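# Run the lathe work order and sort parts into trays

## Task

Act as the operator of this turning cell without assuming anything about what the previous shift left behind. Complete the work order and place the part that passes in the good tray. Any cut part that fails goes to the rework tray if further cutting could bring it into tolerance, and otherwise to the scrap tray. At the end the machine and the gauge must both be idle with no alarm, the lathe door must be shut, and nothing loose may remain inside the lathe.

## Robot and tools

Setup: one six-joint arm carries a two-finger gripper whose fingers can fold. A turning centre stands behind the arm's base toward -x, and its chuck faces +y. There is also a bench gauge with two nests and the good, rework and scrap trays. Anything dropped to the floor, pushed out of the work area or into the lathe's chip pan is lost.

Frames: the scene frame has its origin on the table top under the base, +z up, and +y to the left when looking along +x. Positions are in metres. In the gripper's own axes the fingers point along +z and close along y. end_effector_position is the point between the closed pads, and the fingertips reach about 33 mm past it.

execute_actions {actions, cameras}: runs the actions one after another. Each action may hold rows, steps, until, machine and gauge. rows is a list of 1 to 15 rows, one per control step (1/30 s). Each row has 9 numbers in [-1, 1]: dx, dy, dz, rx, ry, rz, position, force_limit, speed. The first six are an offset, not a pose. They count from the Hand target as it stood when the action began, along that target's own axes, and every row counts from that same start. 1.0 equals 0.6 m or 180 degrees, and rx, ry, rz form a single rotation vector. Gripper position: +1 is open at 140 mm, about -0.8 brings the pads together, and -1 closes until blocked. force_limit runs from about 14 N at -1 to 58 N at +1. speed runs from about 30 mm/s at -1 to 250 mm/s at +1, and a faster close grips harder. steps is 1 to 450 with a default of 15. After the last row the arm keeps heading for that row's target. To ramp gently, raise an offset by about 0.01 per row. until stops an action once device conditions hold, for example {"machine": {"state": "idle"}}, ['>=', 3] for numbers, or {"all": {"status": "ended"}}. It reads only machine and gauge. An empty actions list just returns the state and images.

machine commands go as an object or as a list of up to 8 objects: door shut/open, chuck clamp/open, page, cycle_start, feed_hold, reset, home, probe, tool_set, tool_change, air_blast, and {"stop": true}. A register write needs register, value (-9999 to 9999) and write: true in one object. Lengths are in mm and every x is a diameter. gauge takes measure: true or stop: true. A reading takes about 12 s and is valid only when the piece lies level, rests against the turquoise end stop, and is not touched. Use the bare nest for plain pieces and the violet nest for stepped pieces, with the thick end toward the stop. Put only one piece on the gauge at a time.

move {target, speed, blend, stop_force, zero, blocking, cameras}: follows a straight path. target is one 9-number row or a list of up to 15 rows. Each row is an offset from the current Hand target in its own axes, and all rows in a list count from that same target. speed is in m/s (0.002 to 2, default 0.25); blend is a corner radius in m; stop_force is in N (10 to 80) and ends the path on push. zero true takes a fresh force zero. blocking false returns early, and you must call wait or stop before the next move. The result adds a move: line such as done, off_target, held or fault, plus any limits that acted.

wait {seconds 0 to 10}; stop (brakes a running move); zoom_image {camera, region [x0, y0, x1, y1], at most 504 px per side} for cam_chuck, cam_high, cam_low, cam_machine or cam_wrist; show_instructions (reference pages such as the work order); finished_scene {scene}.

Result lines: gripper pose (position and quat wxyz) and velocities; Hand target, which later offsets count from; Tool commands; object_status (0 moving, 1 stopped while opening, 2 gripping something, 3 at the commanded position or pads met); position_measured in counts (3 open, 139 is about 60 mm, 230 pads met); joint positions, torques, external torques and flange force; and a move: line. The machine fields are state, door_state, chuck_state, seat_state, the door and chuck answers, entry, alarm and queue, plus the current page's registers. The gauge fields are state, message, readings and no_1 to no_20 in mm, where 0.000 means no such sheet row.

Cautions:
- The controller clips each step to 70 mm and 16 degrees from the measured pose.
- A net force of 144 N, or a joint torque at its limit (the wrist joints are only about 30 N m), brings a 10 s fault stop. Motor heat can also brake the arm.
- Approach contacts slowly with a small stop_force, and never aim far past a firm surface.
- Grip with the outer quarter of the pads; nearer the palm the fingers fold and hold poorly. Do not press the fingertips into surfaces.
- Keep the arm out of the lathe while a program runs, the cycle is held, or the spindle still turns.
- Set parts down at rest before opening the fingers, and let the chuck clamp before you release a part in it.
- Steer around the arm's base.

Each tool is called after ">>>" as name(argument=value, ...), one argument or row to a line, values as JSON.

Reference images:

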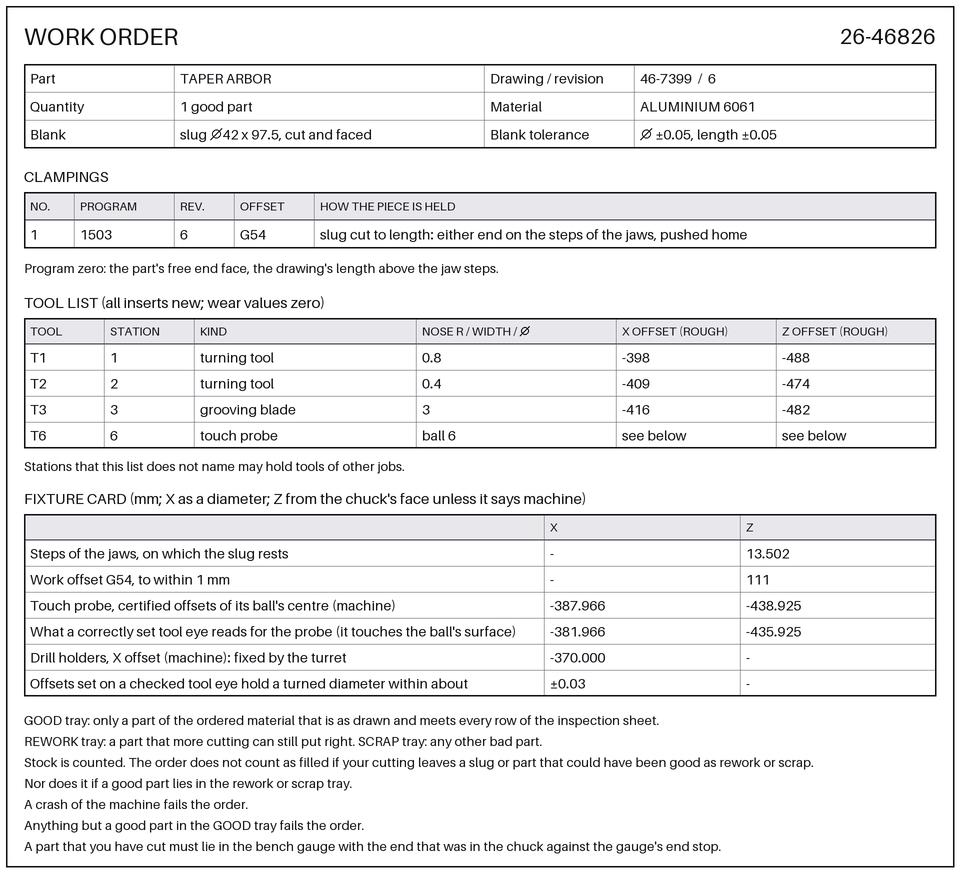

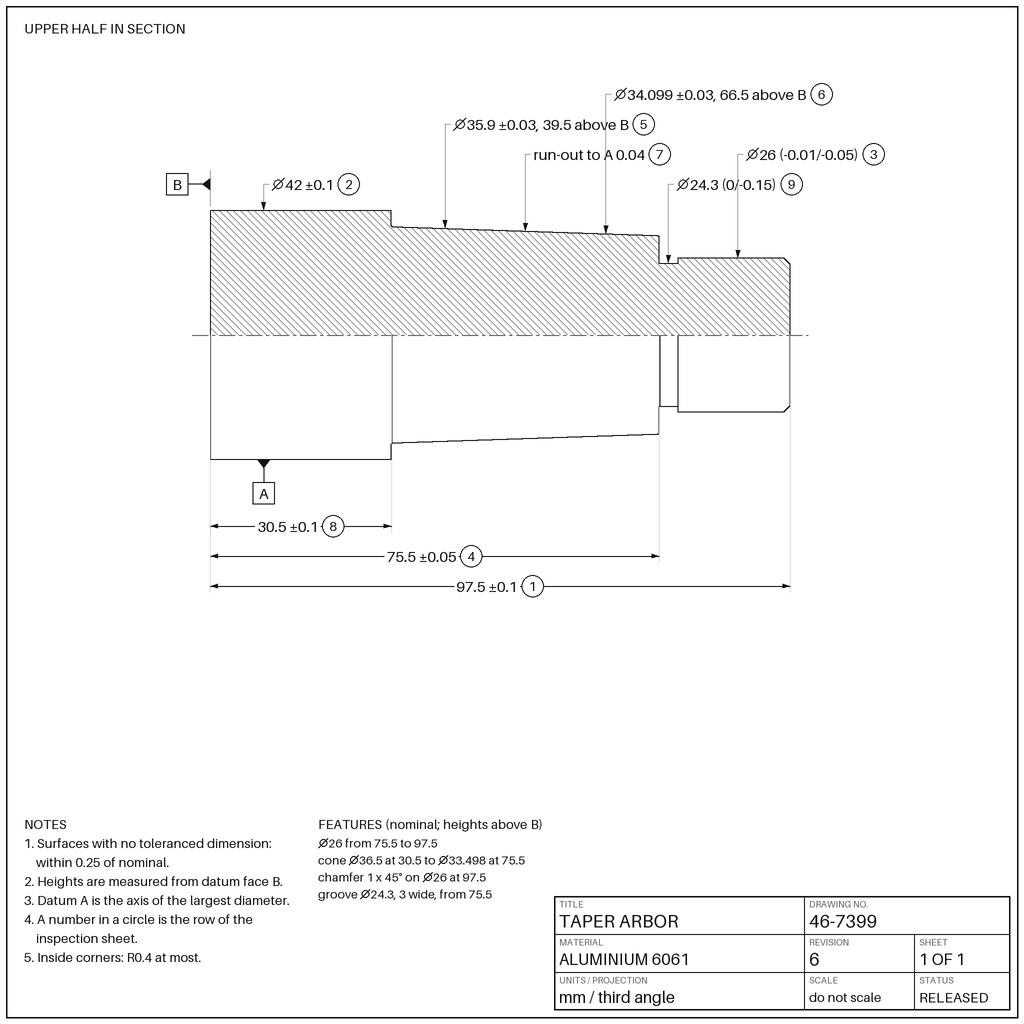

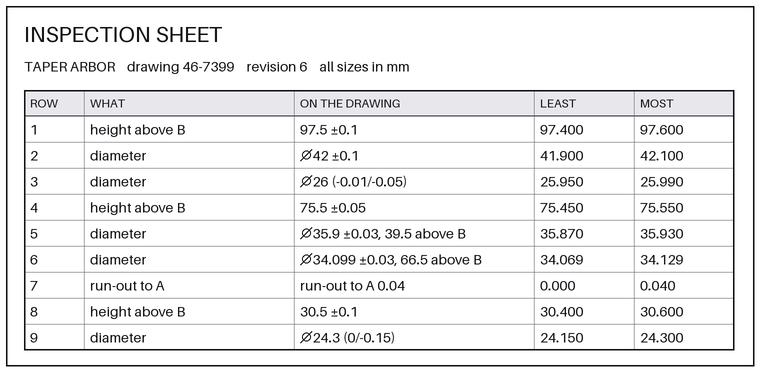

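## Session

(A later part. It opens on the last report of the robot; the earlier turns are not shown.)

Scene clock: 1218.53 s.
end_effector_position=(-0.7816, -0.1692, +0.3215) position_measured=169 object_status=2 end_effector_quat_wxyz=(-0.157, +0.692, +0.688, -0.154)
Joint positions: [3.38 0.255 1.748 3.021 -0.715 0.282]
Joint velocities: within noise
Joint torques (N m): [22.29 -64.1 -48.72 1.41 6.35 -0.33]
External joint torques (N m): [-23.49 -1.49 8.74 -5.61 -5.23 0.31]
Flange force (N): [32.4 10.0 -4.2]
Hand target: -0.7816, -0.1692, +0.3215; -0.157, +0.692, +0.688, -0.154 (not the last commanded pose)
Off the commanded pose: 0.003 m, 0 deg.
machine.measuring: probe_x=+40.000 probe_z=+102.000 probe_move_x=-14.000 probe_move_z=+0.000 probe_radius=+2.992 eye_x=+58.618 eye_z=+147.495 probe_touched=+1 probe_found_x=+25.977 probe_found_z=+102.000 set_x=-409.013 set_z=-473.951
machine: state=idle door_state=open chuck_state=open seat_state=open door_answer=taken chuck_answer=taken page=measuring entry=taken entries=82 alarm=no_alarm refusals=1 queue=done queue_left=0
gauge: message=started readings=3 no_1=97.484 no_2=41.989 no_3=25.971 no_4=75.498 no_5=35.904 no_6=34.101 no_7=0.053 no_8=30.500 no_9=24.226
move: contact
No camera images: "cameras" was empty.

>>> execute_actions(
  actions=[
    {"machine":{"chuck":"clamp"},"steps":90,"until":{"machine":{"chuck_state":"clamped"}}},
    {"steps":15},
  ],
  cameras=["cam_chuck"],
)

Scene clock: 1224.67 s.
end_effector_position=(-0.7816, -0.1692, +0.3215) position_measured=169 object_status=2 end_effector_quat_wxyz=(-0.157, +0.692, +0.688, -0.154)
Joint positions: [3.38 0.255 1.748 3.021 -0.715 0.282]
Joint velocities: within noise
Joint torques (N m): [16.23 -54.87 -48.55 0.05 8.96 -0.43]
External joint torques (N m): [-17.22 -10.85 8.46 -4.26 -7.82 0.41]
External joint torques at the end of the 1st action: [-18.52 -9.17 8.5 -4.53 -7.99 0.33]
Flange force (N): [26.8 17.5 -20.3]
Flange force at the end of the 1st action (N): [28.0 15.3 -18.3]
Hand target: -0.7816, -0.1692, +0.3215; -0.157, +0.692, +0.688, -0.154 (not the last commanded pose)
Tool commands: gripper/position=-1.0 gripper/force_limit=+0.0 gripper/speed=-1.0
Off the commanded pose: 0.003 m, 0 deg.
machine.measuring: probe_x=+40.000 probe_z=+102.000 probe_move_x=-14.000 probe_move_z=+0.000 probe_radius=+2.992 eye_x=+58.618 eye_z=+147.495 probe_touched=+1 probe_found_x=+25.977 probe_found_z=+102.000 set_x=-409.013 set_z=-473.951
machine: state=idle door_state=open chuck_state=clamped seat_state=home door_answer=taken chuck_answer=taken page=measuring entry=taken entries=82 alarm=no_alarm refusals=1 queue=running queue_left=0
gauge: message=started readings=3 no_1=97.484 no_2=41.989 no_3=25.971 no_4=75.498 no_5=35.904 no_6=34.101 no_7=0.053 no_8=30.500 no_9=24.226
Images, in order (width x height): cam_chuck 896x504.

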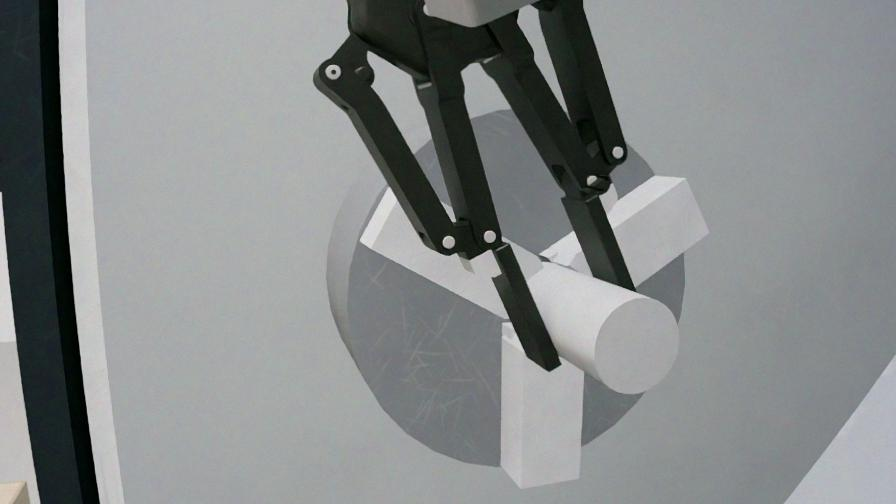

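>>> execute_actions(
  actions=[
    {"rows":[[0,0,0,0,0,0,-0.1,1.0,-1]],"steps":40},
    {"rows":[[0.0048,0,-0.0004,0,0,0,-0.1,1.0,-1]],"steps":20},
    {"rows":[[0,0,0,0,0,0,-1,1.0,-1]],"steps":75},
  ],
  cameras=[],
)

Scene clock: 1237.93 s.
end_effector_position=(-0.7815, -0.1663, +0.3217) position_measured=171 object_status=2 end_effector_quat_wxyz=(-0.157, +0.692, +0.688, -0.154)
Joint positions: [3.375 0.254 1.75 3.023 -0.714 0.276]
Joint velocities: within noise
Joint torques (N m): [-2.56 -47.72 -33.39 -3.77 1.58 0.44]
External joint torques (N m): [1.24 -17.66 -6.65 -0.43 -0.44 -0.46]
External joint torques at the end of the 1st action: [-0.73 -4.78 -1.4 -0.12 0.15 0.08]
External joint torques at the end of the 2nd action: [-0.57 -4.69 -1.49 -0.11 0.14 0.06]
Flange force (N): [1.8 3.4 -23.7]
Flange force at the end of the 1st action (N): [1.9 1.9 -5.8]
Flange force at the end of the 2nd action (N): [1.6 1.6 -5.8]
Hand target: -0.7815, -0.1663, +0.3217; -0.157, +0.692, +0.688, -0.154
Off the commanded pose: 0.000 m, 0 deg.
machine.measuring: probe_x=+40.000 probe_z=+102.000 probe_move_x=-14.000 probe_move_z=+0.000 probe_radius=+2.992 eye_x=+58.618 eye_z=+147.495 probe_touched=+1 probe_found_x=+25.977 probe_found_z=+102.000 set_x=-409.013 set_z=-473.951
machine: state=idle door_state=open chuck_state=clamped seat_state=home door_answer=taken chuck_answer=taken page=measuring entry=taken entries=82 alarm=no_alarm refusals=1 queue=done queue_left=0
gauge: message=started readings=3 no_1=97.484 no_2=41.989 no_3=25.971 no_4=75.498 no_5=35.904 no_6=34.101 no_7=0.053 no_8=30.500 no_9=24.226
No camera images: "cameras" was empty.

>>> execute_actions(
  actions=[
    {"rows":[[0,0,-0.00015,0,0,-0.0004,-1,1.0,-1]],"steps":15},
    {"rows":[[0,0,-0.00012,0,0,-0.0004,-1,1.0,-1]],"steps":15},
  ],
  cameras=[],
)

Scene clock: 1242.73 s.
end_effector_position=(-0.7814, -0.1663, +0.3219) position_measured=171 object_status=2 end_effector_quat_wxyz=(-0.157, +0.691, +0.689, -0.154)
Joint positions: [3.375 0.253 1.75 3.023 -0.715 0.273]
Joint velocities: within noise
Joint torques (N m): [-1.12 -56.18 -35.42 -3.96 0.33 0.07]
External joint torques (N m): [-0.3 -9.22 -4.62 -0.25 0.8 -0.09]
External joint torques at the end of the 1st action: [0.77 -16.69 -6.53 -0.42 -0.13 -0.29]
Flange force (N): [1.7 0.3 -11.0]
Flange force at the end of the 1st action (N): [1.9 3.0 -22.0]
Hand target: -0.7814, -0.1663, +0.3219; -0.157, +0.691, +0.689, -0.154
Off the commanded pose: 0.000 m, 0 deg.
machine.measuring: probe_x=+40.000 probe_z=+102.000 probe_move_x=-14.000 probe_move_z=+0.000 probe_radius=+2.992 eye_x=+58.618 eye_z=+147.495 probe_touched=+1 probe_found_x=+25.977 probe_found_z=+102.000 set_x=-409.013 set_z=-473.951
machine: state=idle door_state=open chuck_state=clamped seat_state=home door_answer=taken chuck_answer=taken page=measuring entry=taken entries=82 alarm=no_alarm refusals=1 queue=done queue_left=0
gauge: message=started readings=3 no_1=97.484 no_2=41.989 no_3=25.971 no_4=75.498 no_5=35.904 no_6=34.101 no_7=0.053 no_8=30.500 no_9=24.226
No camera images: "cameras" was empty.

>>> execute_actions(
  actions=[
    {"rows":[[0,-0.0001,-0.00006,0,0,-0.0003,-1,1.0,-1]],"steps":20},
  ],
  cameras=[],
)

Scene clock: 1245.17 s.
end_effector_position=(-0.7815, -0.1663, +0.3219) position_measured=171 object_status=2 end_effector_quat_wxyz=(-0.157, +0.691, +0.689, -0.154)
Joint positions: [3.375 0.253 1.75 3.023 -0.715 0.272]
Joint velocities: within noise
Joint torques (N m): [-0.24 -62.59 -39.34 -3.98 0.63 0]
External joint torques (N m): [-0.74 -2.96 -0.73 -0.22 0.51 -0.02]
Flange force (N): [1.8 1.9 -3.0]
Hand target: -0.7815, -0.1663, +0.3219; -0.157, +0.691, +0.689, -0.154
Off the commanded pose: 0.000 m, 0 deg.
machine.measuring: probe_x=+40.000 probe_z=+102.000 probe_move_x=-14.000 probe_move_z=+0.000 probe_radius=+2.992 eye_x=+58.618 eye_z=+147.495 probe_touched=+1 probe_found_x=+25.977 probe_found_z=+102.000 set_x=-409.013 set_z=-473.951
machine: state=idle door_state=open chuck_state=clamped seat_state=home door_answer=taken chuck_answer=taken page=measuring entry=taken entries=82 alarm=no_alarm refusals=1 queue=done queue_left=0
gauge: message=started readings=3 no_1=97.484 no_2=41.989 no_3=25.971 no_4=75.498 no_5=35.904 no_6=34.101 no_7=0.053 no_8=30.500 no_9=24.226
No camera images: "cameras" was empty.

>>> execute_actions(
  actions=[
    {"rows":[[0,0,0,0,0.0004,-0.0001,-1,1.0,-1]],"steps":20},
  ],
  cameras=[],
)

Scene clock: 1249.37 s.
end_effector_position=(-0.7815, -0.1663, +0.3219) position_measured=171 object_status=2 end_effector_quat_wxyz=(-0.158, +0.690, +0.689, -0.153)
Joint positions: [3.376 0.254 1.749 3.021 -0.715 0.274]
Joint velocities: within noise
Joint torques (N m): [-1.32 -62.48 -39.48 -4.74 0.52 -0.38]
External joint torques (N m): [0.36 -3.14 -0.77 0.52 0.62 0.36]
Flange force (N): [0.2 2.4 -3.2]
Hand target: -0.7815, -0.1663, +0.3219; -0.158, +0.690, +0.689, -0.153
Off the commanded pose: 0.000 m, 0 deg.
machine.measuring: probe_x=+40.000 probe_z=+102.000 probe_move_x=-14.000 probe_move_z=+0.000 probe_radius=+2.992 eye_x=+58.618 eye_z=+147.495 probe_touched=+1 probe_found_x=+25.977 probe_found_z=+102.000 set_x=-409.013 set_z=-473.951
machine: state=idle door_state=open chuck_state=clamped seat_state=home door_answer=taken chuck_answer=taken page=measuring entry=taken entries=82 alarm=no_alarm refusals=1 queue=done queue_left=0
gauge: message=started readings=3 no_1=97.484 no_2=41.989 no_3=25.971 no_4=75.498 no_5=35.904 no_6=34.101 no_7=0.053 no_8=30.500 no_9=24.226
No camera images: "cameras" was empty.

>>> execute_actions(
  actions=[
    {"rows":[[0,0,0,0,-0.00026,0,-1,1.0,-1]],"steps":20},
  ],
  cameras=[],
)

Scene clock: 1252.53 s.
end_effector_position=(-0.7815, -0.1663, +0.3219) position_measured=171 object_status=2 end_effector_quat_wxyz=(-0.157, +0.690, +0.689, -0.154)
Joint positions: [3.376 0.254 1.75 3.023 -0.715 0.273]
Joint velocities: within noise
Joint torques (N m): [0.82 -59.8 -36.98 -3.95 0.15 -0.2]
External joint torques (N m): [-2.3 -5.75 -3.18 -0.27 0.99 0.18]
Flange force (N): [3.6 -0.3 -5.9]
Hand target: -0.7815, -0.1663, +0.3219; -0.157, +0.690, +0.689, -0.154
Off the commanded pose: 0.000 m, 0 deg.
machine.measuring: probe_x=+40.000 probe_z=+102.000 probe_move_x=-14.000 probe_move_z=+0.000 probe_radius=+2.992 eye_x=+58.618 eye_z=+147.495 probe_touched=+1 probe_found_x=+25.977 probe_found_z=+102.000 set_x=-409.013 set_z=-473.951
machine: state=idle door_state=open chuck_state=clamped seat_state=home door_answer=taken chuck_answer=taken page=measuring entry=taken entries=82 alarm=no_alarm refusals=1 queue=done queue_left=0
gauge: message=started readings=3 no_1=97.484 no_2=41.989 no_3=25.971 no_4=75.498 no_5=35.904 no_6=34.101 no_7=0.053 no_8=30.500 no_9=24.226
No camera images: "cameras" was empty.

>>> execute_actions(
  actions=[
    {"rows":[[0.00003,-0.0001,-0.00003,0,0.00014,0,-1,1.0,-1]],"steps":20},
  ],
  cameras=[],
)

Scene clock: 1256.40 s.
end_effector_position=(-0.7815, -0.1662, +0.3220) position_measured=171 object_status=2 end_effector_quat_wxyz=(-0.157, +0.690, +0.689, -0.153)
Joint positions: [3.376 0.254 1.749 3.022 -0.715 0.274]
Joint velocities: within noise
Joint torques (N m): [-3.05 -62.73 -40.42 -5.08 0.98 -0.29]
External joint torques (N m): [1.82 -2.66 0.4 0.88 0.15 0.27]
Flange force (N): [-1.2 4.1 -3.3]
Hand target: -0.7815, -0.1663, +0.3220; -0.157, +0.690, +0.689, -0.153
Off the commanded pose: 0.000 m, 0 deg.
machine.measuring: probe_x=+40.000 probe_z=+102.000 probe_move_x=-14.000 probe_move_z=+0.000 probe_radius=+2.992 eye_x=+58.618 eye_z=+147.495 probe_touched=+1 probe_found_x=+25.977 probe_found_z=+102.000 set_x=-409.013 set_z=-473.951
machine: state=idle door_state=open chuck_state=clamped seat_state=home door_answer=taken chuck_answer=taken page=measuring entry=taken entries=82 alarm=no_alarm refusals=1 queue=done queue_left=0
gauge: message=started readings=3 no_1=97.484 no_2=41.989 no_3=25.971 no_4=75.498 no_5=35.904 no_6=34.101 no_7=0.053 no_8=30.500 no_9=24.226
No camera images: "cameras" was empty.

>>> execute_actions(
  actions=[
    {"rows":[[0,0,0,0,-0.00008,0,-1,1.0,-1]],"steps":15},
    {"machine":{"chuck":"open"},"steps":90,"until":{"machine":{"chuck_state":"open"}}},
    {"steps":10},
  ],
  cameras=[],
)

>>> move(
  target=[-0.006,0,0,0,0,0,-1,1.0,-1],
  speed=0.003,
  stop_force=20,
  cameras=[],
)

Scene clock: 1263.50 s.
end_effector_position=(-0.7815, -0.1663, +0.3220) position_measured=171 object_status=2 end_effector_quat_wxyz=(-0.157, +0.690, +0.689, -0.153)
Joint positions: [3.376 0.254 1.749 3.022 -0.715 0.273]
Joint velocities: within noise
Joint torques (N m): [0.23 -63.11 -40.62 -4.24 1.44 -0.16]
External joint torques (N m): [-1.13 -2.58 0.47 0.03 -0.3 0.14]
External joint torques at the end of the 1st action: [-2.81 -1.83 -0.47 -0.69 0.46 0.26]
External joint torques at the end of the 2nd action: [-0.55 -2.29 0.71 0.04 -0.3 0.09]
Flange force (N): [2.5 3.1 -3.4]
Flange force at the end of the 1st action (N): [3.6 1.0 -1.2]
Flange force at the end of the 2nd action (N): [1.7 3.4 -3.0]
Hand target: -0.7815, -0.1663, +0.3220; -0.157, +0.690, +0.689, -0.153
Off the commanded pose: 0.000 m, 0 deg.
machine.measuring: probe_x=+40.000 probe_z=+102.000 probe_move_x=-14.000 probe_move_z=+0.000 probe_radius=+2.992 eye_x=+58.618 eye_z=+147.495 probe_touched=+1 probe_found_x=+25.977 probe_found_z=+102.000 set_x=-409.013 set_z=-473.951
machine: state=idle door_state=open chuck_state=open seat_state=home door_answer=taken chuck_answer=taken page=measuring entry=taken entries=82 alarm=no_alarm refusals=1 queue=running queue_left=0
gauge: message=started readings=3 no_1=97.484 no_2=41.989 no_3=25.971 no_4=75.498 no_5=35.904 no_6=34.101 no_7=0.053 no_8=30.500 no_9=24.226
No camera images: "cameras" was empty.

Scene clock: 1264.40 s.
end_effector_position=(-0.7815, -0.1670, +0.3220) position_measured=171 object_status=2 end_effector_quat_wxyz=(-0.157, +0.690, +0.689, -0.153)
Joint positions: [3.377 0.254 1.749 3.021 -0.715 0.275]
Joint velocities: within noise
Joint torques (N m): [16.52 -62.37 -43 0.06 3.73 -0.5]
External joint torques (N m): [-17.45 -3.28 2.95 -4.26 -2.6 0.48]
Flange force (N): [22.9 3.7 -4.5]
Hand target: -0.7815, -0.1670, +0.3220; -0.157, +0.690, +0.689, -0.153 (not the last commanded pose)
Off the commanded pose: 0.003 m, 0 deg.
machine.measuring: probe_x=+40.000 probe_z=+102.000 probe_move_x=-14.000 probe_move_z=+0.000 probe_radius=+2.992 eye_x=+58.618 eye_z=+147.495 probe_touched=+1 probe_found_x=+25.977 probe_found_z=+102.000 set_x=-409.013 set_z=-473.951
machine: state=idle door_state=open chuck_state=open seat_state=home door_answer=taken chuck_answer=taken page=measuring entry=taken entries=82 alarm=no_alarm refusals=1 queue=done queue_left=0
gauge: message=started readings=3 no_1=97.484 no_2=41.989 no_3=25.971 no_4=75.498 no_5=35.904 no_6=34.101 no_7=0.053 no_8=30.500 no_9=24.226
move: contact
No camera images: "cameras" was empty.

>>> execute_actions(
  actions=[
    {"machine":{"chuck":"clamp"},"steps":90,"until":{"machine":{"chuck_state":"clamped"}}},
    {"steps":15},
  ],
  cameras=[],
)

Scene clock: 1268.77 s.
end_effector_position=(-0.7815, -0.1670, +0.3220) position_measured=171 object_status=2 end_effector_quat_wxyz=(-0.157, +0.690, +0.689, -0.153)
Joint positions: [3.377 0.254 1.749 3.021 -0.715 0.275]
Joint velocities: within noise
Joint torques (N m): [17.52 -55.98 -39.73 0.03 3.61 -0.67]
External joint torques (N m): [-18.66 -9.42 -0.12 -4.22 -2.5 0.65]
External joint torques at the end of the 1st action: [-17.35 -10.27 -0.72 -4.24 -2.41 0.56]
Flange force (N): [25.2 3.2 -12.4]
Flange force at the end of the 1st action (N): [23.4 3.2 -13.5]
Hand target: -0.7815, -0.1670, +0.3220; -0.157, +0.690, +0.689, -0.153 (not the last commanded pose)
Tool commands: gripper/position=-1.0 gripper/force_limit=+1.0 gripper/speed=-1.0
Off the commanded pose: 0.003 m, 0 deg.
machine.measuring: probe_x=+40.000 probe_z=+102.000 probe_move_x=-14.000 probe_move_z=+0.000 probe_radius=+2.992 eye_x=+58.618 eye_z=+147.495 probe_touched=+1 probe_found_x=+25.977 probe_found_z=+102.000 set_x=-409.013 set_z=-473.951
machine: state=idle door_state=open chuck_state=clamped seat_state=home door_answer=taken chuck_answer=taken page=measuring entry=taken entries=82 alarm=no_alarm refusals=1 queue=running queue_left=0
gauge: message=started readings=3 no_1=97.484 no_2=41.989 no_3=25.971 no_4=75.498 no_5=35.904 no_6=34.101 no_7=0.053 no_8=30.500 no_9=24.226
No camera images: "cameras" was empty.

>>> execute_actions(
  actions=[
    {"rows":[[0.0006,0,-0.00005,0,0,0,-1,1.0,-1],[0.0011,0,-0.0001,0,0,0,-1,1.0,-1]],"steps":25},
  ],
  cameras=[],
)

Scene clock: 1284.83 s.
end_effector_position=(-0.7815, -0.1664, +0.3220) position_measured=171 object_status=2 end_effector_quat_wxyz=(-0.157, +0.690, +0.689, -0.153)
Joint positions: [3.376 0.254 1.749 3.022 -0.715 0.274]
Joint velocities: within noise
Joint torques (N m): [-0.05 -62.25 -38.98 -4.27 0.69 -0.41]
External joint torques (N m): [-1.3 -3.23 -1.06 0.06 0.44 0.39]
Flange force (N): [2.0 1.3 -3.4]
Hand target: -0.7815, -0.1663, +0.3220; -0.157, +0.690, +0.689, -0.153
Off the commanded pose: 0.000 m, 0 deg.
machine.measuring: probe_x=+40.000 probe_z=+102.000 probe_move_x=-14.000 probe_move_z=+0.000 probe_radius=+2.992 eye_x=+58.618 eye_z=+147.495 probe_touched=+1 probe_found_x=+25.977 probe_found_z=+102.000 set_x=-409.013 set_z=-473.951
machine: state=idle door_state=open chuck_state=clamped seat_state=home door_answer=taken chuck_answer=taken page=measuring entry=taken entries=82 alarm=no_alarm refusals=1 queue=done queue_left=0
gauge: message=started readings=3 no_1=97.484 no_2=41.989 no_3=25.971 no_4=75.498 no_5=35.904 no_6=34.101 no_7=0.053 no_8=30.500 no_9=24.226
No camera images: "cameras" was empty.

>>> execute_actions(
  actions=[
    {"rows":[[0,-0.00004,0,0,0,0.0004,-1,1.0,-1]],"steps":20},
  ],
  cameras=[],
)

Scene clock: 1287.63 s.
end_effector_position=(-0.7815, -0.1663, +0.3220) position_measured=171 object_status=2 end_effector_quat_wxyz=(-0.157, +0.691, +0.689, -0.154)
Joint positions: [3.376 0.254 1.749 3.022 -0.715 0.275]
Joint velocities: within noise
Joint torques (N m): [-0.99 -63.68 -41.1 -4.62 1.55 -0.37]
External joint torques (N m): [0.01 -1.93 0.87 0.4 -0.4 0.35]
Flange force (N): [0.7 3.5 -2.8]
Hand target: -0.7815, -0.1663, +0.3220; -0.157, +0.691, +0.689, -0.154
Off the commanded pose: 0.000 m, 0 deg.
machine.measuring: probe_x=+40.000 probe_z=+102.000 probe_move_x=-14.000 probe_move_z=+0.000 probe_radius=+2.992 eye_x=+58.618 eye_z=+147.495 probe_touched=+1 probe_found_x=+25.977 probe_found_z=+102.000 set_x=-409.013 set_z=-473.951
machine: state=idle door_state=open chuck_state=clamped seat_state=home door_answer=taken chuck_answer=taken page=measuring entry=taken entries=82 alarm=no_alarm refusals=1 queue=done queue_left=0
gauge: message=started readings=3 no_1=97.484 no_2=41.989 no_3=25.971 no_4=75.498 no_5=35.904 no_6=34.101 no_7=0.053 no_8=30.500 no_9=24.226
No camera images: "cameras" was empty.

>>> execute_actions(
  actions=[
    {"machine":{"chuck":"open"},"steps":90,"until":{"machine":{"chuck_state":"open"}}},
    {"steps":10},
  ],
  cameras=[],
)

>>> move(
  target=[-0.006,0,-0.0006,0,0,0,-1,1.0,-1],
  speed=0.003,
  stop_force=20,
  cameras=[],
)

>>> execute_actions(
  actions=[
    {"machine":{"chuck":"clamp"},"steps":90,"until":{"machine":{"chuck_state":"clamped"}}},
    {"steps":15},
  ],
  cameras=[],
)

Scene clock: 1293.60 s.
end_effector_position=(-0.7815, -0.1663, +0.3220) position_measured=171 object_status=2 end_effector_quat_wxyz=(-0.157, +0.691, +0.689, -0.154)
Joint positions: [3.376 0.254 1.749 3.022 -0.715 0.275]
Joint velocities: within noise
Joint torques (N m): [-0.1 -63.03 -40.97 -4.23 1.38 -0.12]
External joint torques (N m): [-1.1 -2.55 0.83 0.01 -0.24 0.1]
External joint torques at the end of the 1st action: [-0.82 -2.47 0.98 0.09 -0.34 0.09]
Flange force (N): [2.7 3.9 -3.2]
Flange force at the end of the 1st action (N): [2.4 4.1 -3.3]
Hand target: -0.7815, -0.1663, +0.3220; -0.157, +0.691, +0.689, -0.154
Tool commands: gripper/position=-1.0 gripper/force_limit=+1.0 gripper/speed=-1.0
Off the commanded pose: 0.000 m, 0 deg.
machine.measuring: probe_x=+40.000 probe_z=+102.000 probe_move_x=-14.000 probe_move_z=+0.000 probe_radius=+2.992 eye_x=+58.618 eye_z=+147.495 probe_touched=+1 probe_found_x=+25.977 probe_found_z=+102.000 set_x=-409.013 set_z=-473.951
machine: state=idle door_state=open chuck_state=open seat_state=home door_answer=taken chuck_answer=taken page=measuring entry=taken entries=82 alarm=no_alarm refusals=1 queue=running queue_left=0
gauge: message=started readings=3 no_1=97.484 no_2=41.989 no_3=25.971 no_4=75.498 no_5=35.904 no_6=34.101 no_7=0.053 no_8=30.500 no_9=24.226
No camera images: "cameras" was empty.

Scene clock: 1294.50 s.
end_effector_position=(-0.7815, -0.1672, +0.3221) position_measured=171 object_status=2 end_effector_quat_wxyz=(-0.157, +0.691, +0.689, -0.153)
Joint positions: [3.377 0.254 1.749 3.021 -0.716 0.277]
Joint velocities: within noise
Joint torques (N m): [16.88 -64.3 -43.14 0.07 3.08 -0.56]
External joint torques (N m): [-18.16 -1.35 2.93 -4.29 -1.94 0.54]
Flange force (N): [23.3 2.3 -1.1]
Hand target: -0.7815, -0.1672, +0.3221; -0.157, +0.691, +0.689, -0.153 (not the last commanded pose)
Off the commanded pose: 0.003 m, 0 deg.
machine.measuring: probe_x=+40.000 probe_z=+102.000 probe_move_x=-14.000 probe_move_z=+0.000 probe_radius=+2.992 eye_x=+58.618 eye_z=+147.495 probe_touched=+1 probe_found_x=+25.977 probe_found_z=+102.000 set_x=-409.013 set_z=-473.951
machine: state=idle door_state=open chuck_state=open seat_state=home door_answer=taken chuck_answer=taken page=measuring entry=taken entries=82 alarm=no_alarm refusals=1 queue=done queue_left=0
gauge: message=started readings=3 no_1=97.484 no_2=41.989 no_3=25.971 no_4=75.498 no_5=35.904 no_6=34.101 no_7=0.053 no_8=30.500 no_9=24.226
move: contact
No camera images: "cameras" was empty.

Scene clock: 1295.87 s.
end_effector_position=(-0.7815, -0.1672, +0.3221) position_measured=171 object_status=2 end_effector_quat_wxyz=(-0.157, +0.691, +0.689, -0.153)
Joint positions: [3.377 0.254 1.749 3.021 -0.716 0.277]
Joint velocities: within noise
Joint torques (N m): [17.6 -64.08 -43.63 0 3.24 -0.65]
External joint torques (N m): [-18.57 -1.54 3.57 -4.21 -2.11 0.63]
External joint torques at the end of the 1st action: [-17.9 -1.64 3.6 -4.18 -2.24 0.52]
Flange force (N): [24.1 3.6 -1.4]
Flange force at the end of the 1st action (N): [23.4 3.7 -1.8]
Hand target: -0.7815, -0.1672, +0.3221; -0.157, +0.691, +0.689, -0.153 (not the last commanded pose)
Tool commands: gripper/position=-1.0 gripper/force_limit=+1.0 gripper/speed=-1.0
Off the commanded pose: 0.003 m, 0 deg.
machine.measuring: probe_x=+40.000 probe_z=+102.000 probe_move_x=-14.000 probe_move_z=+0.000 probe_radius=+2.992 eye_x=+58.618 eye_z=+147.495 probe_touched=+1 probe_found_x=+25.977 probe_found_z=+102.000 set_x=-409.013 set_z=-473.951
machine: state=idle door_state=open chuck_state=clamped seat_state=home door_answer=taken chuck_answer=taken page=measuring entry=taken entries=82 alarm=no_alarm refusals=1 queue=running queue_left=0
gauge: message=started readings=3 no_1=97.484 no_2=41.989 no_3=25.971 no_4=75.498 no_5=35.904 no_6=34.101 no_7=0.053 no_8=30.500 no_9=24.226
No camera images: "cameras" was empty.

>>> execute_actions(
  actions=[
    {"rows":[[0.0006,0,0,0,0,0,-1,1.0,-1],[0.0011,0,0,0,0,0,-1,1.0,-1]],"steps":15},
    {"rows":[[0,0,0,0,0,0,0.0,1.0,-1]],"steps":60},
  ],
  cameras=[],
)

>>> move(
  target=[
    [0,0,-0.2,0,0,0,0.0,1.0,-1],
    [0.14,0.318,-0.35,0,0,0,0.0,1.0,-1],
    [0.45,0.72,-0.5,0,0,0,0.0,1.0,-1],
  ],
  speed=[0.15,0.35,0.35],
  blend=[0.05,0.06,0],
  cameras=["cam_chuck"],
)

Scene clock: 1303.80 s.
end_effector_position=(-0.7815, -0.1665, +0.3221) position_measured=129 object_status=3 end_effector_quat_wxyz=(-0.157, +0.691, +0.689, -0.153)
Joint positions: [3.376 0.254 1.749 3.021 -0.716 0.276]
Joint velocities: within noise
Joint torques (N m): [0.04 -60.42 -38.66 -4.17 1.01 -0.15]
External joint torques (N m): [-1.02 -5.34 -1.56 -0.05 0.13 0.13]
External joint torques at the end of the 1st action: [-6.47 0.23 1.15 -1.36 0.1 0.19]
Flange force (N): [2.4 2.0 -6.5]
Flange force at the end of the 1st action (N): [8.5 1.1 1.6]
Hand target: -0.7815, -0.1665, +0.3221; -0.157, +0.691, +0.689, -0.153
Off the commanded pose: 0.000 m, 0 deg.
machine.measuring: probe_x=+40.000 probe_z=+102.000 probe_move_x=-14.000 probe_move_z=+0.000 probe_radius=+2.992 eye_x=+58.618 eye_z=+147.495 probe_touched=+1 probe_found_x=+25.977 probe_found_z=+102.000 set_x=-409.013 set_z=-473.951
machine: state=idle door_state=open chuck_state=clamped seat_state=home door_answer=taken chuck_answer=taken page=measuring entry=taken entries=82 alarm=no_alarm refusals=1 queue=done queue_left=0
gauge: message=started readings=3 no_1=97.484 no_2=41.989 no_3=25.971 no_4=75.498 no_5=35.904 no_6=34.101 no_7=0.053 no_8=30.500 no_9=24.226
No camera images: "cameras" was empty.

Scene clock: 1306.87 s.
end_effector_position=(-0.2614, +0.1007, +0.4092) position_measured=129 object_status=3 end_effector_quat_wxyz=(-0.157, +0.691, +0.689, -0.153)
Joint positions: [2.266 -0.7 2.305 3.498 -1.282 -0.967]
Joint velocities: within noise
Joint torques (N m): [-0.79 28.4 -41.7 -3.09 0.79 -0.07]
External joint torques (N m): [0.18 -2.82 -1.71 -0.11 -0.06 0.05]
Flange force (N): [0.0 0.0 0.0]
Hand target: -0.2614, +0.1008, +0.4092; -0.157, +0.691, +0.689, -0.153
Off the commanded pose: 0.000 m, 0 deg.
machine.measuring: probe_x=+40.000 probe_z=+102.000 probe_move_x=-14.000 probe_move_z=+0.000 probe_radius=+2.992 eye_x=+58.618 eye_z=+147.495 probe_touched=+1 probe_found_x=+25.977 probe_found_z=+102.000 set_x=-409.013 set_z=-473.951
machine: state=idle door_state=open chuck_state=clamped seat_state=home door_answer=taken chuck_answer=taken page=measuring entry=taken entries=82 alarm=no_alarm refusals=1 queue=done queue_left=0
gauge: message=started readings=3 no_1=97.484 no_2=41.989 no_3=25.971 no_4=75.498 no_5=35.904 no_6=34.101 no_7=0.053 no_8=30.500 no_9=24.226
move: done
Images, in order (width x height): cam_chuck 896x504.

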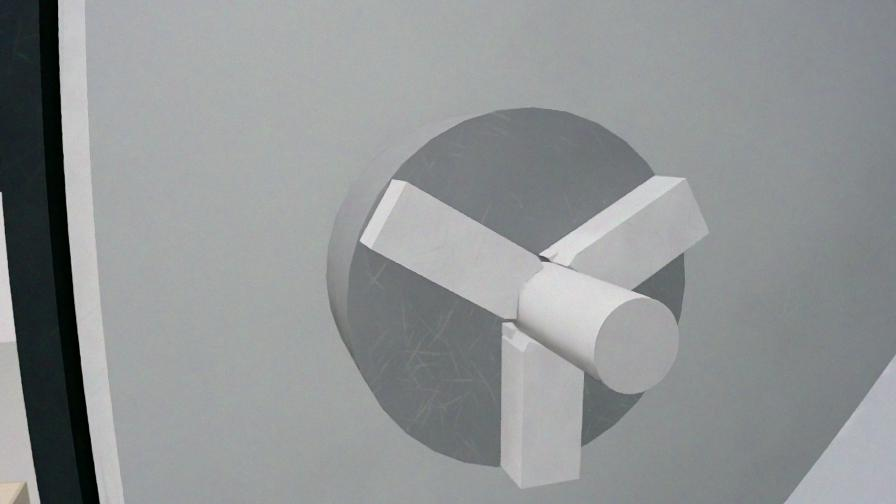

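>>> execute_actions(
  actions=[
    {"machine":[{"door":"shut"},{"register":"probe_move_x","value":0,"write":true},{"register":"probe_move_z","value":-14,"write":true},{"register":"probe_x","value":20,"write":true},{"register":"probe_z","value":120,"write":true},{"probe":true}],"steps":450,"until":{"machine":{"queue":["!=","running"]}}},
  ],
  cameras=[],
)

>>> execute_actions(
  actions=[
    {"machine":[{"register":"probe_x","value":-20,"write":true},{"probe":true}],"steps":450,"until":{"machine":{"queue":["!=","running"]}}},
  ],
  cameras=[],
)

Scene clock: 1323.57 s.
end_effector_position=(-0.2614, +0.1008, +0.4092) position_measured=129 object_status=3 end_effector_quat_wxyz=(-0.157, +0.691, +0.689, -0.153)
Joint positions: [2.266 -0.7 2.305 3.498 -1.282 -0.967]
Joint velocities: within noise
Joint torques (N m): [0.38 27.77 -41.59 -3.05 0.58 -0.16]
External joint torques (N m): [-0.9 -2.18 -1.62 -0.13 0.14 0.14]
Flange force (N): [0.0 0.0 0.0]
Hand target: -0.2614, +0.1008, +0.4092; -0.157, +0.691, +0.689, -0.153
Tool commands: gripper/position=+0.0 gripper/force_limit=+1.0 gripper/speed=-1.0
Off the commanded pose: 0.000 m, 0 deg.
machine.measuring: probe_x=+20.000 probe_z=+120.000 probe_move_x=+0.000 probe_move_z=-14.000 probe_radius=+2.992 eye_x=+58.618 eye_z=+147.495 probe_touched=+1 probe_found_x=+20.000 probe_found_z=+110.998 set_x=-409.013 set_z=-473.951
machine: state=idle door_state=shut chuck_state=clamped seat_state=home door_answer=taken chuck_answer=taken page=measuring entry=taken entries=87 alarm=no_alarm refusals=1 queue=done queue_left=0
gauge: message=started readings=3 no_1=97.484 no_2=41.989 no_3=25.971 no_4=75.498 no_5=35.904 no_6=34.101 no_7=0.053 no_8=30.500 no_9=24.226
No camera images: "cameras" was empty.

Scene clock: 1329.50 s.
end_effector_position=(-0.2614, +0.1008, +0.4092) position_measured=129 object_status=3 end_effector_quat_wxyz=(-0.157, +0.691, +0.689, -0.153)
Joint positions: [2.266 -0.7 2.305 3.498 -1.282 -0.967]
Joint velocities: within noise
Joint torques (N m): [0.4 27.79 -41.65 -3.08 0.58 -0.15]
External joint torques (N m): [-0.77 -2.21 -1.71 -0.1 0.16 0.12]
Flange force (N): [0.0 0.0 0.0]
Hand target: -0.2614, +0.1008, +0.4092; -0.157, +0.691, +0.689, -0.153
Tool commands: gripper/position=+0.0 gripper/force_limit=+1.0 gripper/speed=-1.0
Off the commanded pose: 0.000 m, 0 deg.
machine.measuring: probe_x=-20.000 probe_z=+120.000 probe_move_x=+0.000 probe_move_z=-14.000 probe_radius=+2.992 eye_x=+58.618 eye_z=+147.495 probe_touched=+1 probe_found_x=-20.000 probe_found_z=+111.015 set_x=-409.013 set_z=-473.951
machine: state=idle door_state=shut chuck_state=clamped seat_state=home door_answer=taken chuck_answer=taken page=measuring entry=taken entries=89 alarm=no_alarm refusals=1 queue=done queue_left=0
gauge: message=started readings=3 no_1=97.484 no_2=41.989 no_3=25.971 no_4=75.498 no_5=35.904 no_6=34.101 no_7=0.053 no_8=30.500 no_9=24.226
No camera images: "cameras" was empty.

>>> execute_actions(
  actions=[
    {"machine":{"door":"open"},"steps":150,"until":{"machine":{"door_state":"open"}}},
    {"rows":[[0,0,0,0,0,0,-1,-0.05,0]],"steps":40},
  ],
  cameras=[],
)

>>> move(
  target=[
    [-0.2067,-0.4008,0.1518,0,0,0,-1,-0.05,0],
    [-0.3975,-0.7192,0.3608,0,0,0,-1,-0.05,0],
  ],
  speed=[0.3,0.25],
  blend=[0.05,0],
  cameras=["cam_chuck"],
)

Scene clock: 1397.60 s.
end_effector_position=(-0.2614, +0.1008, +0.4092) position_measured=233 object_status=3 end_effector_quat_wxyz=(-0.157, +0.691, +0.689, -0.153)
Joint positions: [2.266 -0.7 2.305 3.498 -1.282 -0.967]
Joint velocities: within noise
Joint torques (N m): [0.89 27.62 -41.67 -3.07 0.53 -0.21]
External joint torques (N m): [-1.35 -2.05 -1.52 -0.1 0.2 0.19]
External joint torques at the end of the 1st action: [-0.42 -1.96 -1.67 -0.01 0.18 0.02]
Flange force (N): [0.0 0.0 0.0]
Flange force at the end of the 1st action (N): [0.0 0.0 0.0]
Hand target: -0.2614, +0.1008, +0.4092; -0.157, +0.691, +0.689, -0.153
Off the commanded pose: 0.000 m, 0 deg.
machine.measuring: probe_x=-20.000 probe_z=+120.000 probe_move_x=+0.000 probe_move_z=-14.000 probe_radius=+2.992 eye_x=+58.618 eye_z=+147.495 probe_touched=+1 probe_found_x=-20.000 probe_found_z=+111.015 set_x=-409.013 set_z=-473.951
machine: state=idle door_state=open chuck_state=clamped seat_state=home door_answer=taken chuck_answer=taken page=measuring entry=taken entries=89 alarm=no_alarm refusals=1 queue=done queue_left=0
gauge: message=started readings=3 no_1=97.484 no_2=41.989 no_3=25.971 no_4=75.498 no_5=35.904 no_6=34.101 no_7=0.053 no_8=30.500 no_9=24.226
No camera images: "cameras" was empty.

Scene clock: 1399.97 s.
end_effector_position=(-0.7451, -0.1355, +0.3975) position_measured=233 object_status=3 end_effector_quat_wxyz=(-0.157, +0.691, +0.689, -0.153)
Joint positions: [3.337 0.145 1.739 3.057 -0.83 0.207]
Joint velocities: within noise
Joint torques (N m): [-0.18 -51.1 -40.75 -4.24 1.01 -0.14]
External joint torques (N m): [-0.99 -4.95 -1.13 -0.16 0.16 0.12]
Flange force (N): [2.4 3.3 -5.6]
Hand target: -0.7451, -0.1355, +0.3975; -0.157, +0.691, +0.689, -0.153
Off the commanded pose: 0.000 m, 0 deg.
machine.measuring: probe_x=-20.000 probe_z=+120.000 probe_move_x=+0.000 probe_move_z=-14.000 probe_radius=+2.992 eye_x=+58.618 eye_z=+147.495 probe_touched=+1 probe_found_x=-20.000 probe_found_z=+111.015 set_x=-409.013 set_z=-473.951
machine: state=idle door_state=open chuck_state=clamped seat_state=home door_answer=taken chuck_answer=taken page=measuring entry=taken entries=89 alarm=no_alarm refusals=1 queue=done queue_left=0
gauge: message=started readings=3 no_1=97.484 no_2=41.989 no_3=25.971 no_4=75.498 no_5=35.904 no_6=34.101 no_7=0.053 no_8=30.500 no_9=24.226
move: done
Images, in order (width x height): cam_chuck 896x504.

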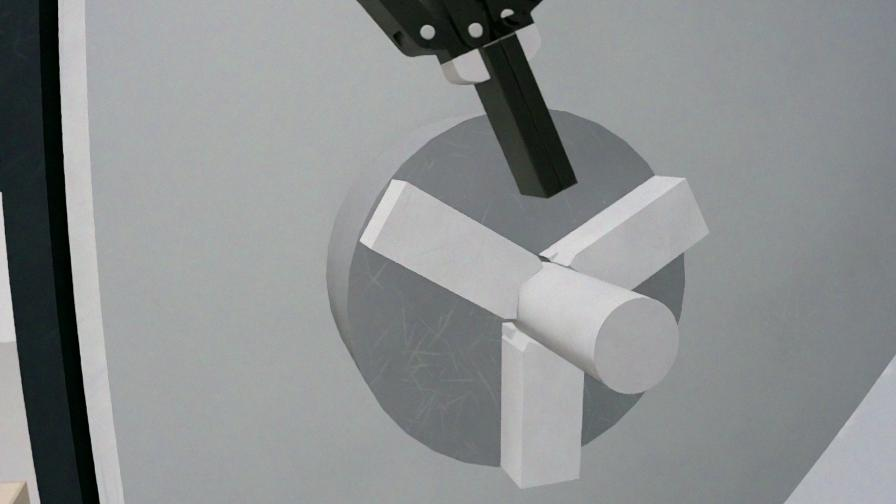

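>>> move(
  target=[0,0,0.025,0,0,0,-1,-0.05,0],
  speed=0.08,
  cameras=[],
)

>>> move(
  target=[0,0,0.065,0,0,0,-1,-0.05,0],
  speed=0.012,
  stop_force=10,
  cameras=["cam_chuck"],
)

Scene clock: 1404.83 s.
end_effector_position=(-0.7515, -0.1354, +0.3839) position_measured=233 object_status=3 end_effector_quat_wxyz=(-0.157, +0.691, +0.689, -0.153)
Joint positions: [3.336 0.161 1.745 3.056 -0.808 0.207]
Joint velocities: within noise
Joint torques (N m): [0.04 -52.75 -40.08 -4.27 1.02 -0.15]
External joint torques (N m): [-1.07 -4.73 -1.52 -0.09 0.15 0.13]
Flange force (N): [2.3 2.1 -5.6]
Hand target: -0.7515, -0.1354, +0.3839; -0.157, +0.691, +0.689, -0.153
Off the commanded pose: 0.000 m, 0 deg.
machine.measuring: probe_x=-20.000 probe_z=+120.000 probe_move_x=+0.000 probe_move_z=-14.000 probe_radius=+2.992 eye_x=+58.618 eye_z=+147.495 probe_touched=+1 probe_found_x=-20.000 probe_found_z=+111.015 set_x=-409.013 set_z=-473.951
machine: state=idle door_state=open chuck_state=clamped seat_state=home door_answer=taken chuck_answer=taken page=measuring entry=taken entries=89 alarm=no_alarm refusals=1 queue=done queue_left=0
gauge: message=started readings=3 no_1=97.484 no_2=41.989 no_3=25.971 no_4=75.498 no_5=35.904 no_6=34.101 no_7=0.053 no_8=30.500 no_9=24.226
move: done
No camera images: "cameras" was empty.

Scene clock: 1408.40 s.
end_effector_position=(-0.7670, -0.1352, +0.3514) position_measured=233 object_status=3 end_effector_quat_wxyz=(-0.157, +0.691, +0.689, -0.153)
Joint positions: [3.332 0.203 1.757 3.053 -0.754 0.209]
Joint velocities: within noise
Joint torques (N m): [-2.57 -34.44 -32.69 -4.41 3.5 -0.15]
External joint torques (N m): [1.69 -26.53 -8.07 0.16 -2.33 0.13]
Flange force (N): [1.9 9.3 -37.4]
Hand target: -0.7670, -0.1352, +0.3514; -0.157, +0.691, +0.689, -0.153 (not the last commanded pose)
Off the commanded pose: 0.003 m, 0 deg.
machine.measuring: probe_x=-20.000 probe_z=+120.000 probe_move_x=+0.000 probe_move_z=-14.000 probe_radius=+2.992 eye_x=+58.618 eye_z=+147.495 probe_touched=+1 probe_found_x=-20.000 probe_found_z=+111.015 set_x=-409.013 set_z=-473.951
machine: state=idle door_state=open chuck_state=clamped seat_state=home door_answer=taken chuck_answer=taken page=measuring entry=taken entries=89 alarm=no_alarm refusals=1 queue=done queue_left=0
gauge: message=started readings=3 no_1=97.484 no_2=41.989 no_3=25.971 no_4=75.498 no_5=35.904 no_6=34.101 no_7=0.053 no_8=30.500 no_9=24.226
move: contact
Images, in order (width x height): cam_chuck 896x504.

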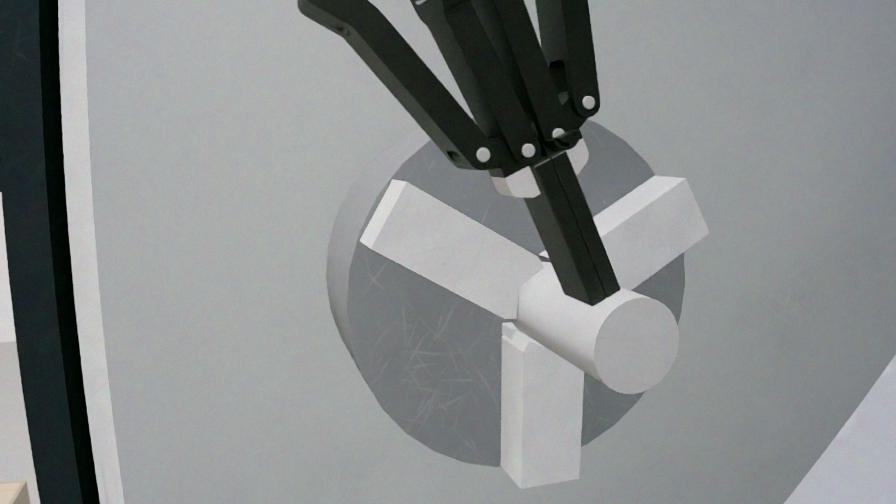

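>>> move(
  target=[
    [0,0,-0.03,0,0,0,-1,-0.05,0],
    [0.092,0,-0.03,0,0,0,-1,-0.05,0],
    [0.092,0,0.0417,0,-0.0278,0,-1,-0.05,0],
  ],
  speed=[0.06,0.15,0.1],
  blend=[0.005,0.01,0],
  cameras=["cam_chuck"],
)

Scene clock: 1418.17 s.
end_effector_position=(-0.7774, -0.0799, +0.3289) position_measured=233 object_status=3 end_effector_quat_wxyz=(-0.127, +0.684, +0.695, -0.183)
Joint positions: [3.2 0.217 1.787 3.268 -0.706 -0.072]
Joint velocities: within noise
Joint torques (N m): [-0.31 -56.49 -38.4 -3.67 0.92 -0.16]
External joint torques (N m): [-0.62 -4.71 -1.25 -0.14 0.26 0.14]
Flange force (N): [0.3 2.5 -5.9]
Hand target: -0.7775, -0.0798, +0.3291; -0.127, +0.684, +0.695, -0.183
Off the commanded pose: 0.000 m, 0 deg.
machine.measuring: probe_x=-20.000 probe_z=+120.000 probe_move_x=+0.000 probe_move_z=-14.000 probe_radius=+2.992 eye_x=+58.618 eye_z=+147.495 probe_touched=+1 probe_found_x=-20.000 probe_found_z=+111.015 set_x=-409.013 set_z=-473.951
machine: state=idle door_state=open chuck_state=clamped seat_state=home door_answer=taken chuck_answer=taken page=measuring entry=taken entries=89 alarm=no_alarm refusals=1 queue=done queue_left=0
gauge: message=started readings=3 no_1=97.484 no_2=41.989 no_3=25.971 no_4=75.498 no_5=35.904 no_6=34.101 no_7=0.053 no_8=30.500 no_9=24.226
move: done
Images, in order (width x height): cam_chuck 896x504.

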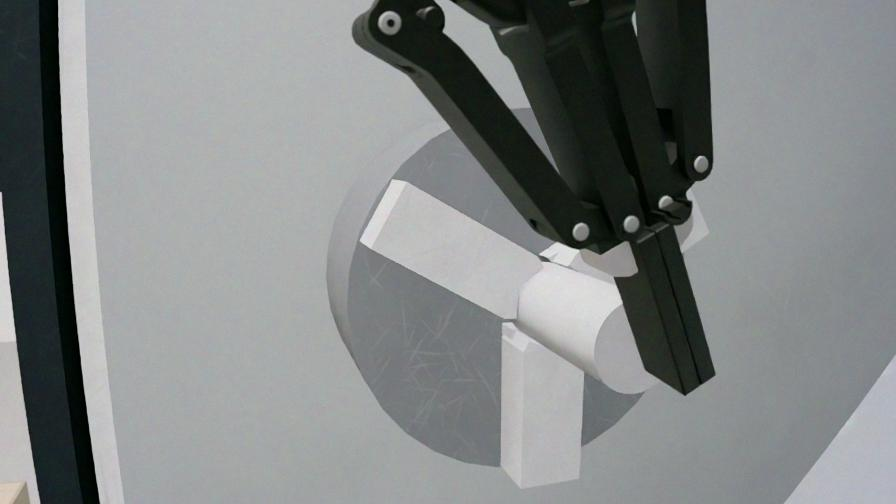

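>>> move(
  target=[-0.02,0,0.0017,0,0,0,-1,-0.05,0],
  speed=0.05,
  cameras=[],
)

>>> move(
  target=[-0.04,0,0.0035,0,0,0,-1,-0.05,0],
  speed=0.006,
  stop_force=16,
  cameras=["cam_chuck"],
)

Scene clock: 1425.17 s.
end_effector_position=(-0.7776, -0.0919, +0.3290) position_measured=233 object_status=3 end_effector_quat_wxyz=(-0.127, +0.684, +0.695, -0.183)
Joint positions: [3.219 0.219 1.784 3.256 -0.704 -0.046]
Joint velocities: within noise
Joint torques (N m): [-0.09 -56.84 -38.24 -3.77 0.98 -0.12]
External joint torques (N m): [-0.97 -4.58 -1.54 -0.07 0.21 0.1]
Flange force (N): [1.0 1.7 -5.9]
Hand target: -0.7775, -0.0919, +0.3290; -0.127, +0.684, +0.695, -0.183
Off the commanded pose: 0.000 m, 0 deg.
machine.measuring: probe_x=-20.000 probe_z=+120.000 probe_move_x=+0.000 probe_move_z=-14.000 probe_radius=+2.992 eye_x=+58.618 eye_z=+147.495 probe_touched=+1 probe_found_x=-20.000 probe_found_z=+111.015 set_x=-409.013 set_z=-473.951
machine: state=idle door_state=open chuck_state=clamped seat_state=home door_answer=taken chuck_answer=taken page=measuring entry=taken entries=89 alarm=no_alarm refusals=1 queue=done queue_left=0
gauge: message=started readings=3 no_1=97.484 no_2=41.989 no_3=25.971 no_4=75.498 no_5=35.904 no_6=34.101 no_7=0.053 no_8=30.500 no_9=24.226
move: done
No camera images: "cameras" was empty.

Scene clock: 1426.23 s.
end_effector_position=(-0.7776, -0.0948, +0.3290) position_measured=233 object_status=3 end_effector_quat_wxyz=(-0.127, +0.684, +0.695, -0.183)
Joint positions: [3.224 0.219 1.784 3.253 -0.704 -0.039]
Joint velocities: within noise
Joint torques (N m): [13 -54.89 -39.95 0.13 2 -0.16]
External joint torques (N m): [-14.12 -6.72 0.12 -3.98 -0.8 0.13]
Flange force (N): [17.8 5.1 -11.7]
Hand target: -0.7776, -0.0948, +0.3290; -0.127, +0.684, +0.695, -0.183 (not the last commanded pose)
Off the commanded pose: 0.021 m, 0 deg.
machine.measuring: probe_x=-20.000 probe_z=+120.000 probe_move_x=+0.000 probe_move_z=-14.000 probe_radius=+2.992 eye_x=+58.618 eye_z=+147.495 probe_touched=+1 probe_found_x=-20.000 probe_found_z=+111.015 set_x=-409.013 set_z=-473.951
machine: state=idle door_state=open chuck_state=clamped seat_state=home door_answer=taken chuck_answer=taken page=measuring entry=taken entries=89 alarm=no_alarm refusals=1 queue=done queue_left=0
gauge: message=started readings=3 no_1=97.484 no_2=41.989 no_3=25.971 no_4=75.498 no_5=35.904 no_6=34.101 no_7=0.053 no_8=30.500 no_9=24.226
move: contact
Images, in order (width x height): cam_chuck 896x504.

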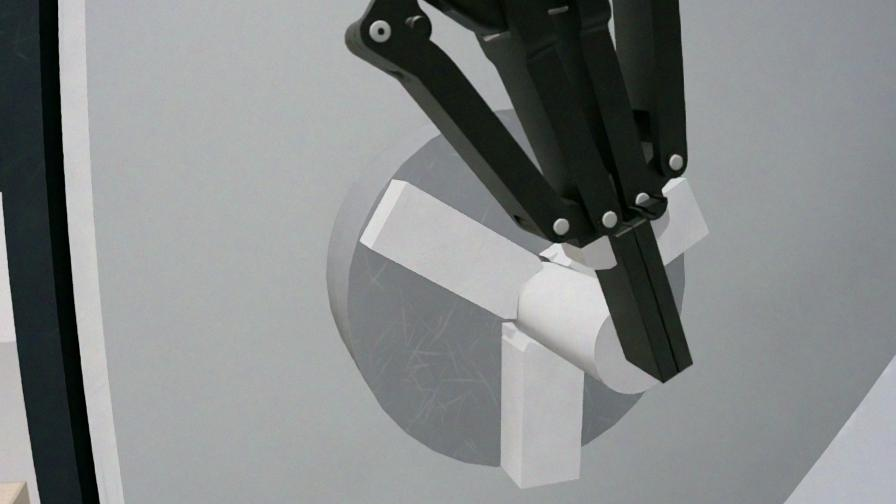

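>>> move(
  target=[-0.01,0,0.0009,0,0,0,-1,-0.05,0],
  speed=0.003,
  stop_force=10,
  cameras=[],
)

Scene clock: 1445.13 s.
end_effector_position=(-0.7776, -0.0975, +0.3290) position_measured=233 object_status=3 end_effector_quat_wxyz=(-0.127, +0.684, +0.695, -0.183)
Joint positions: [3.228 0.22 1.783 3.25 -0.704 -0.033]
Joint velocities: within noise
Joint torques (N m): [22.17 -47.46 -35.51 2.49 1.16 -0.17]
External joint torques (N m): [-23.27 -14.04 -4.26 -6.34 0.03 0.15]
Flange force (N): [28.9 3.3 -21.7]
Hand target: -0.7776, -0.0975, +0.3290; -0.127, +0.684, +0.695, -0.183 (not the last commanded pose)
Off the commanded pose: 0.003 m, 0 deg.
machine.measuring: probe_x=-20.000 probe_z=+120.000 probe_move_x=+0.000 probe_move_z=-14.000 probe_radius=+2.992 eye_x=+58.618 eye_z=+147.495 probe_touched=+1 probe_found_x=-20.000 probe_found_z=+111.015 set_x=-409.013 set_z=-473.951
machine: state=idle door_state=open chuck_state=clamped seat_state=home door_answer=taken chuck_answer=taken page=measuring entry=taken entries=89 alarm=no_alarm refusals=1 queue=done queue_left=0
gauge: message=started readings=3 no_1=97.484 no_2=41.989 no_3=25.971 no_4=75.498 no_5=35.904 no_6=34.101 no_7=0.053 no_8=30.500 no_9=24.226
move: contact
No camera images: "cameras" was empty.

>>> execute_actions(
  actions=[
    {"rows":[[0,0,-0.0002,0,0,0,-1,-0.05,0]],"steps":20},
  ],
  cameras=[],
)

Scene clock: 1452.30 s.
end_effector_position=(-0.7775, -0.0976, +0.3291) position_measured=233 object_status=3 end_effector_quat_wxyz=(-0.127, +0.684, +0.695, -0.183)
Joint positions: [3.228 0.219 1.783 3.25 -0.704 -0.033]
Joint velocities: within noise
Joint torques (N m): [22.31 -50.65 -36.08 2.63 0.67 -0.18]
External joint torques (N m): [-23.2 -10.77 -3.43 -6.45 0.5 0.16]
Flange force (N): [28.8 2.2 -16.8]
Hand target: -0.7775, -0.0975, +0.3291; -0.127, +0.684, +0.695, -0.183
Off the commanded pose: 0.000 m, 0 deg.
machine.measuring: probe_x=-20.000 probe_z=+120.000 probe_move_x=+0.000 probe_move_z=-14.000 probe_radius=+2.992 eye_x=+58.618 eye_z=+147.495 probe_touched=+1 probe_found_x=-20.000 probe_found_z=+111.015 set_x=-409.013 set_z=-473.951
machine: state=idle door_state=open chuck_state=clamped seat_state=home door_answer=taken chuck_answer=taken page=measuring entry=taken entries=89 alarm=no_alarm refusals=1 queue=done queue_left=0
gauge: message=started readings=3 no_1=97.484 no_2=41.989 no_3=25.971 no_4=75.498 no_5=35.904 no_6=34.101 no_7=0.053 no_8=30.500 no_9=24.226
No camera images: "cameras" was empty.

>>> execute_actions(
  actions=[
    {"rows":[[0,0,-0.0002,0,0,0,-1,-0.05,0],[0,0,-0.0004,0,0,0,-1,-0.05,0]],"steps":20},
  ],
  cameras=[],
)

Scene clock: 1455.50 s.
end_effector_position=(-0.7774, -0.0975, +0.3293) position_measured=233 object_status=3 end_effector_quat_wxyz=(-0.127, +0.684, +0.695, -0.183)
Joint positions: [3.228 0.219 1.783 3.25 -0.704 -0.033]
Joint velocities: within noise
Joint torques (N m): [22.05 -62.8 -41.08 2.59 0.25 -0.23]
External joint torques (N m): [-22.83 1.35 1.4 -6.42 0.93 0.21]
Flange force (N): [28.7 0.3 0.1]
Hand target: -0.7774, -0.0975, +0.3293; -0.127, +0.684, +0.695, -0.183
Off the commanded pose: 0.000 m, 0 deg.
machine.measuring: probe_x=-20.000 probe_z=+120.000 probe_move_x=+0.000 probe_move_z=-14.000 probe_radius=+2.992 eye_x=+58.618 eye_z=+147.495 probe_touched=+1 probe_found_x=-20.000 probe_found_z=+111.015 set_x=-409.013 set_z=-473.951
machine: state=idle door_state=open chuck_state=clamped seat_state=home door_answer=taken chuck_answer=taken page=measuring entry=taken entries=89 alarm=no_alarm refusals=1 queue=done queue_left=0
gauge: message=started readings=3 no_1=97.484 no_2=41.989 no_3=25.971 no_4=75.498 no_5=35.904 no_6=34.101 no_7=0.053 no_8=30.500 no_9=24.226
No camera images: "cameras" was empty.


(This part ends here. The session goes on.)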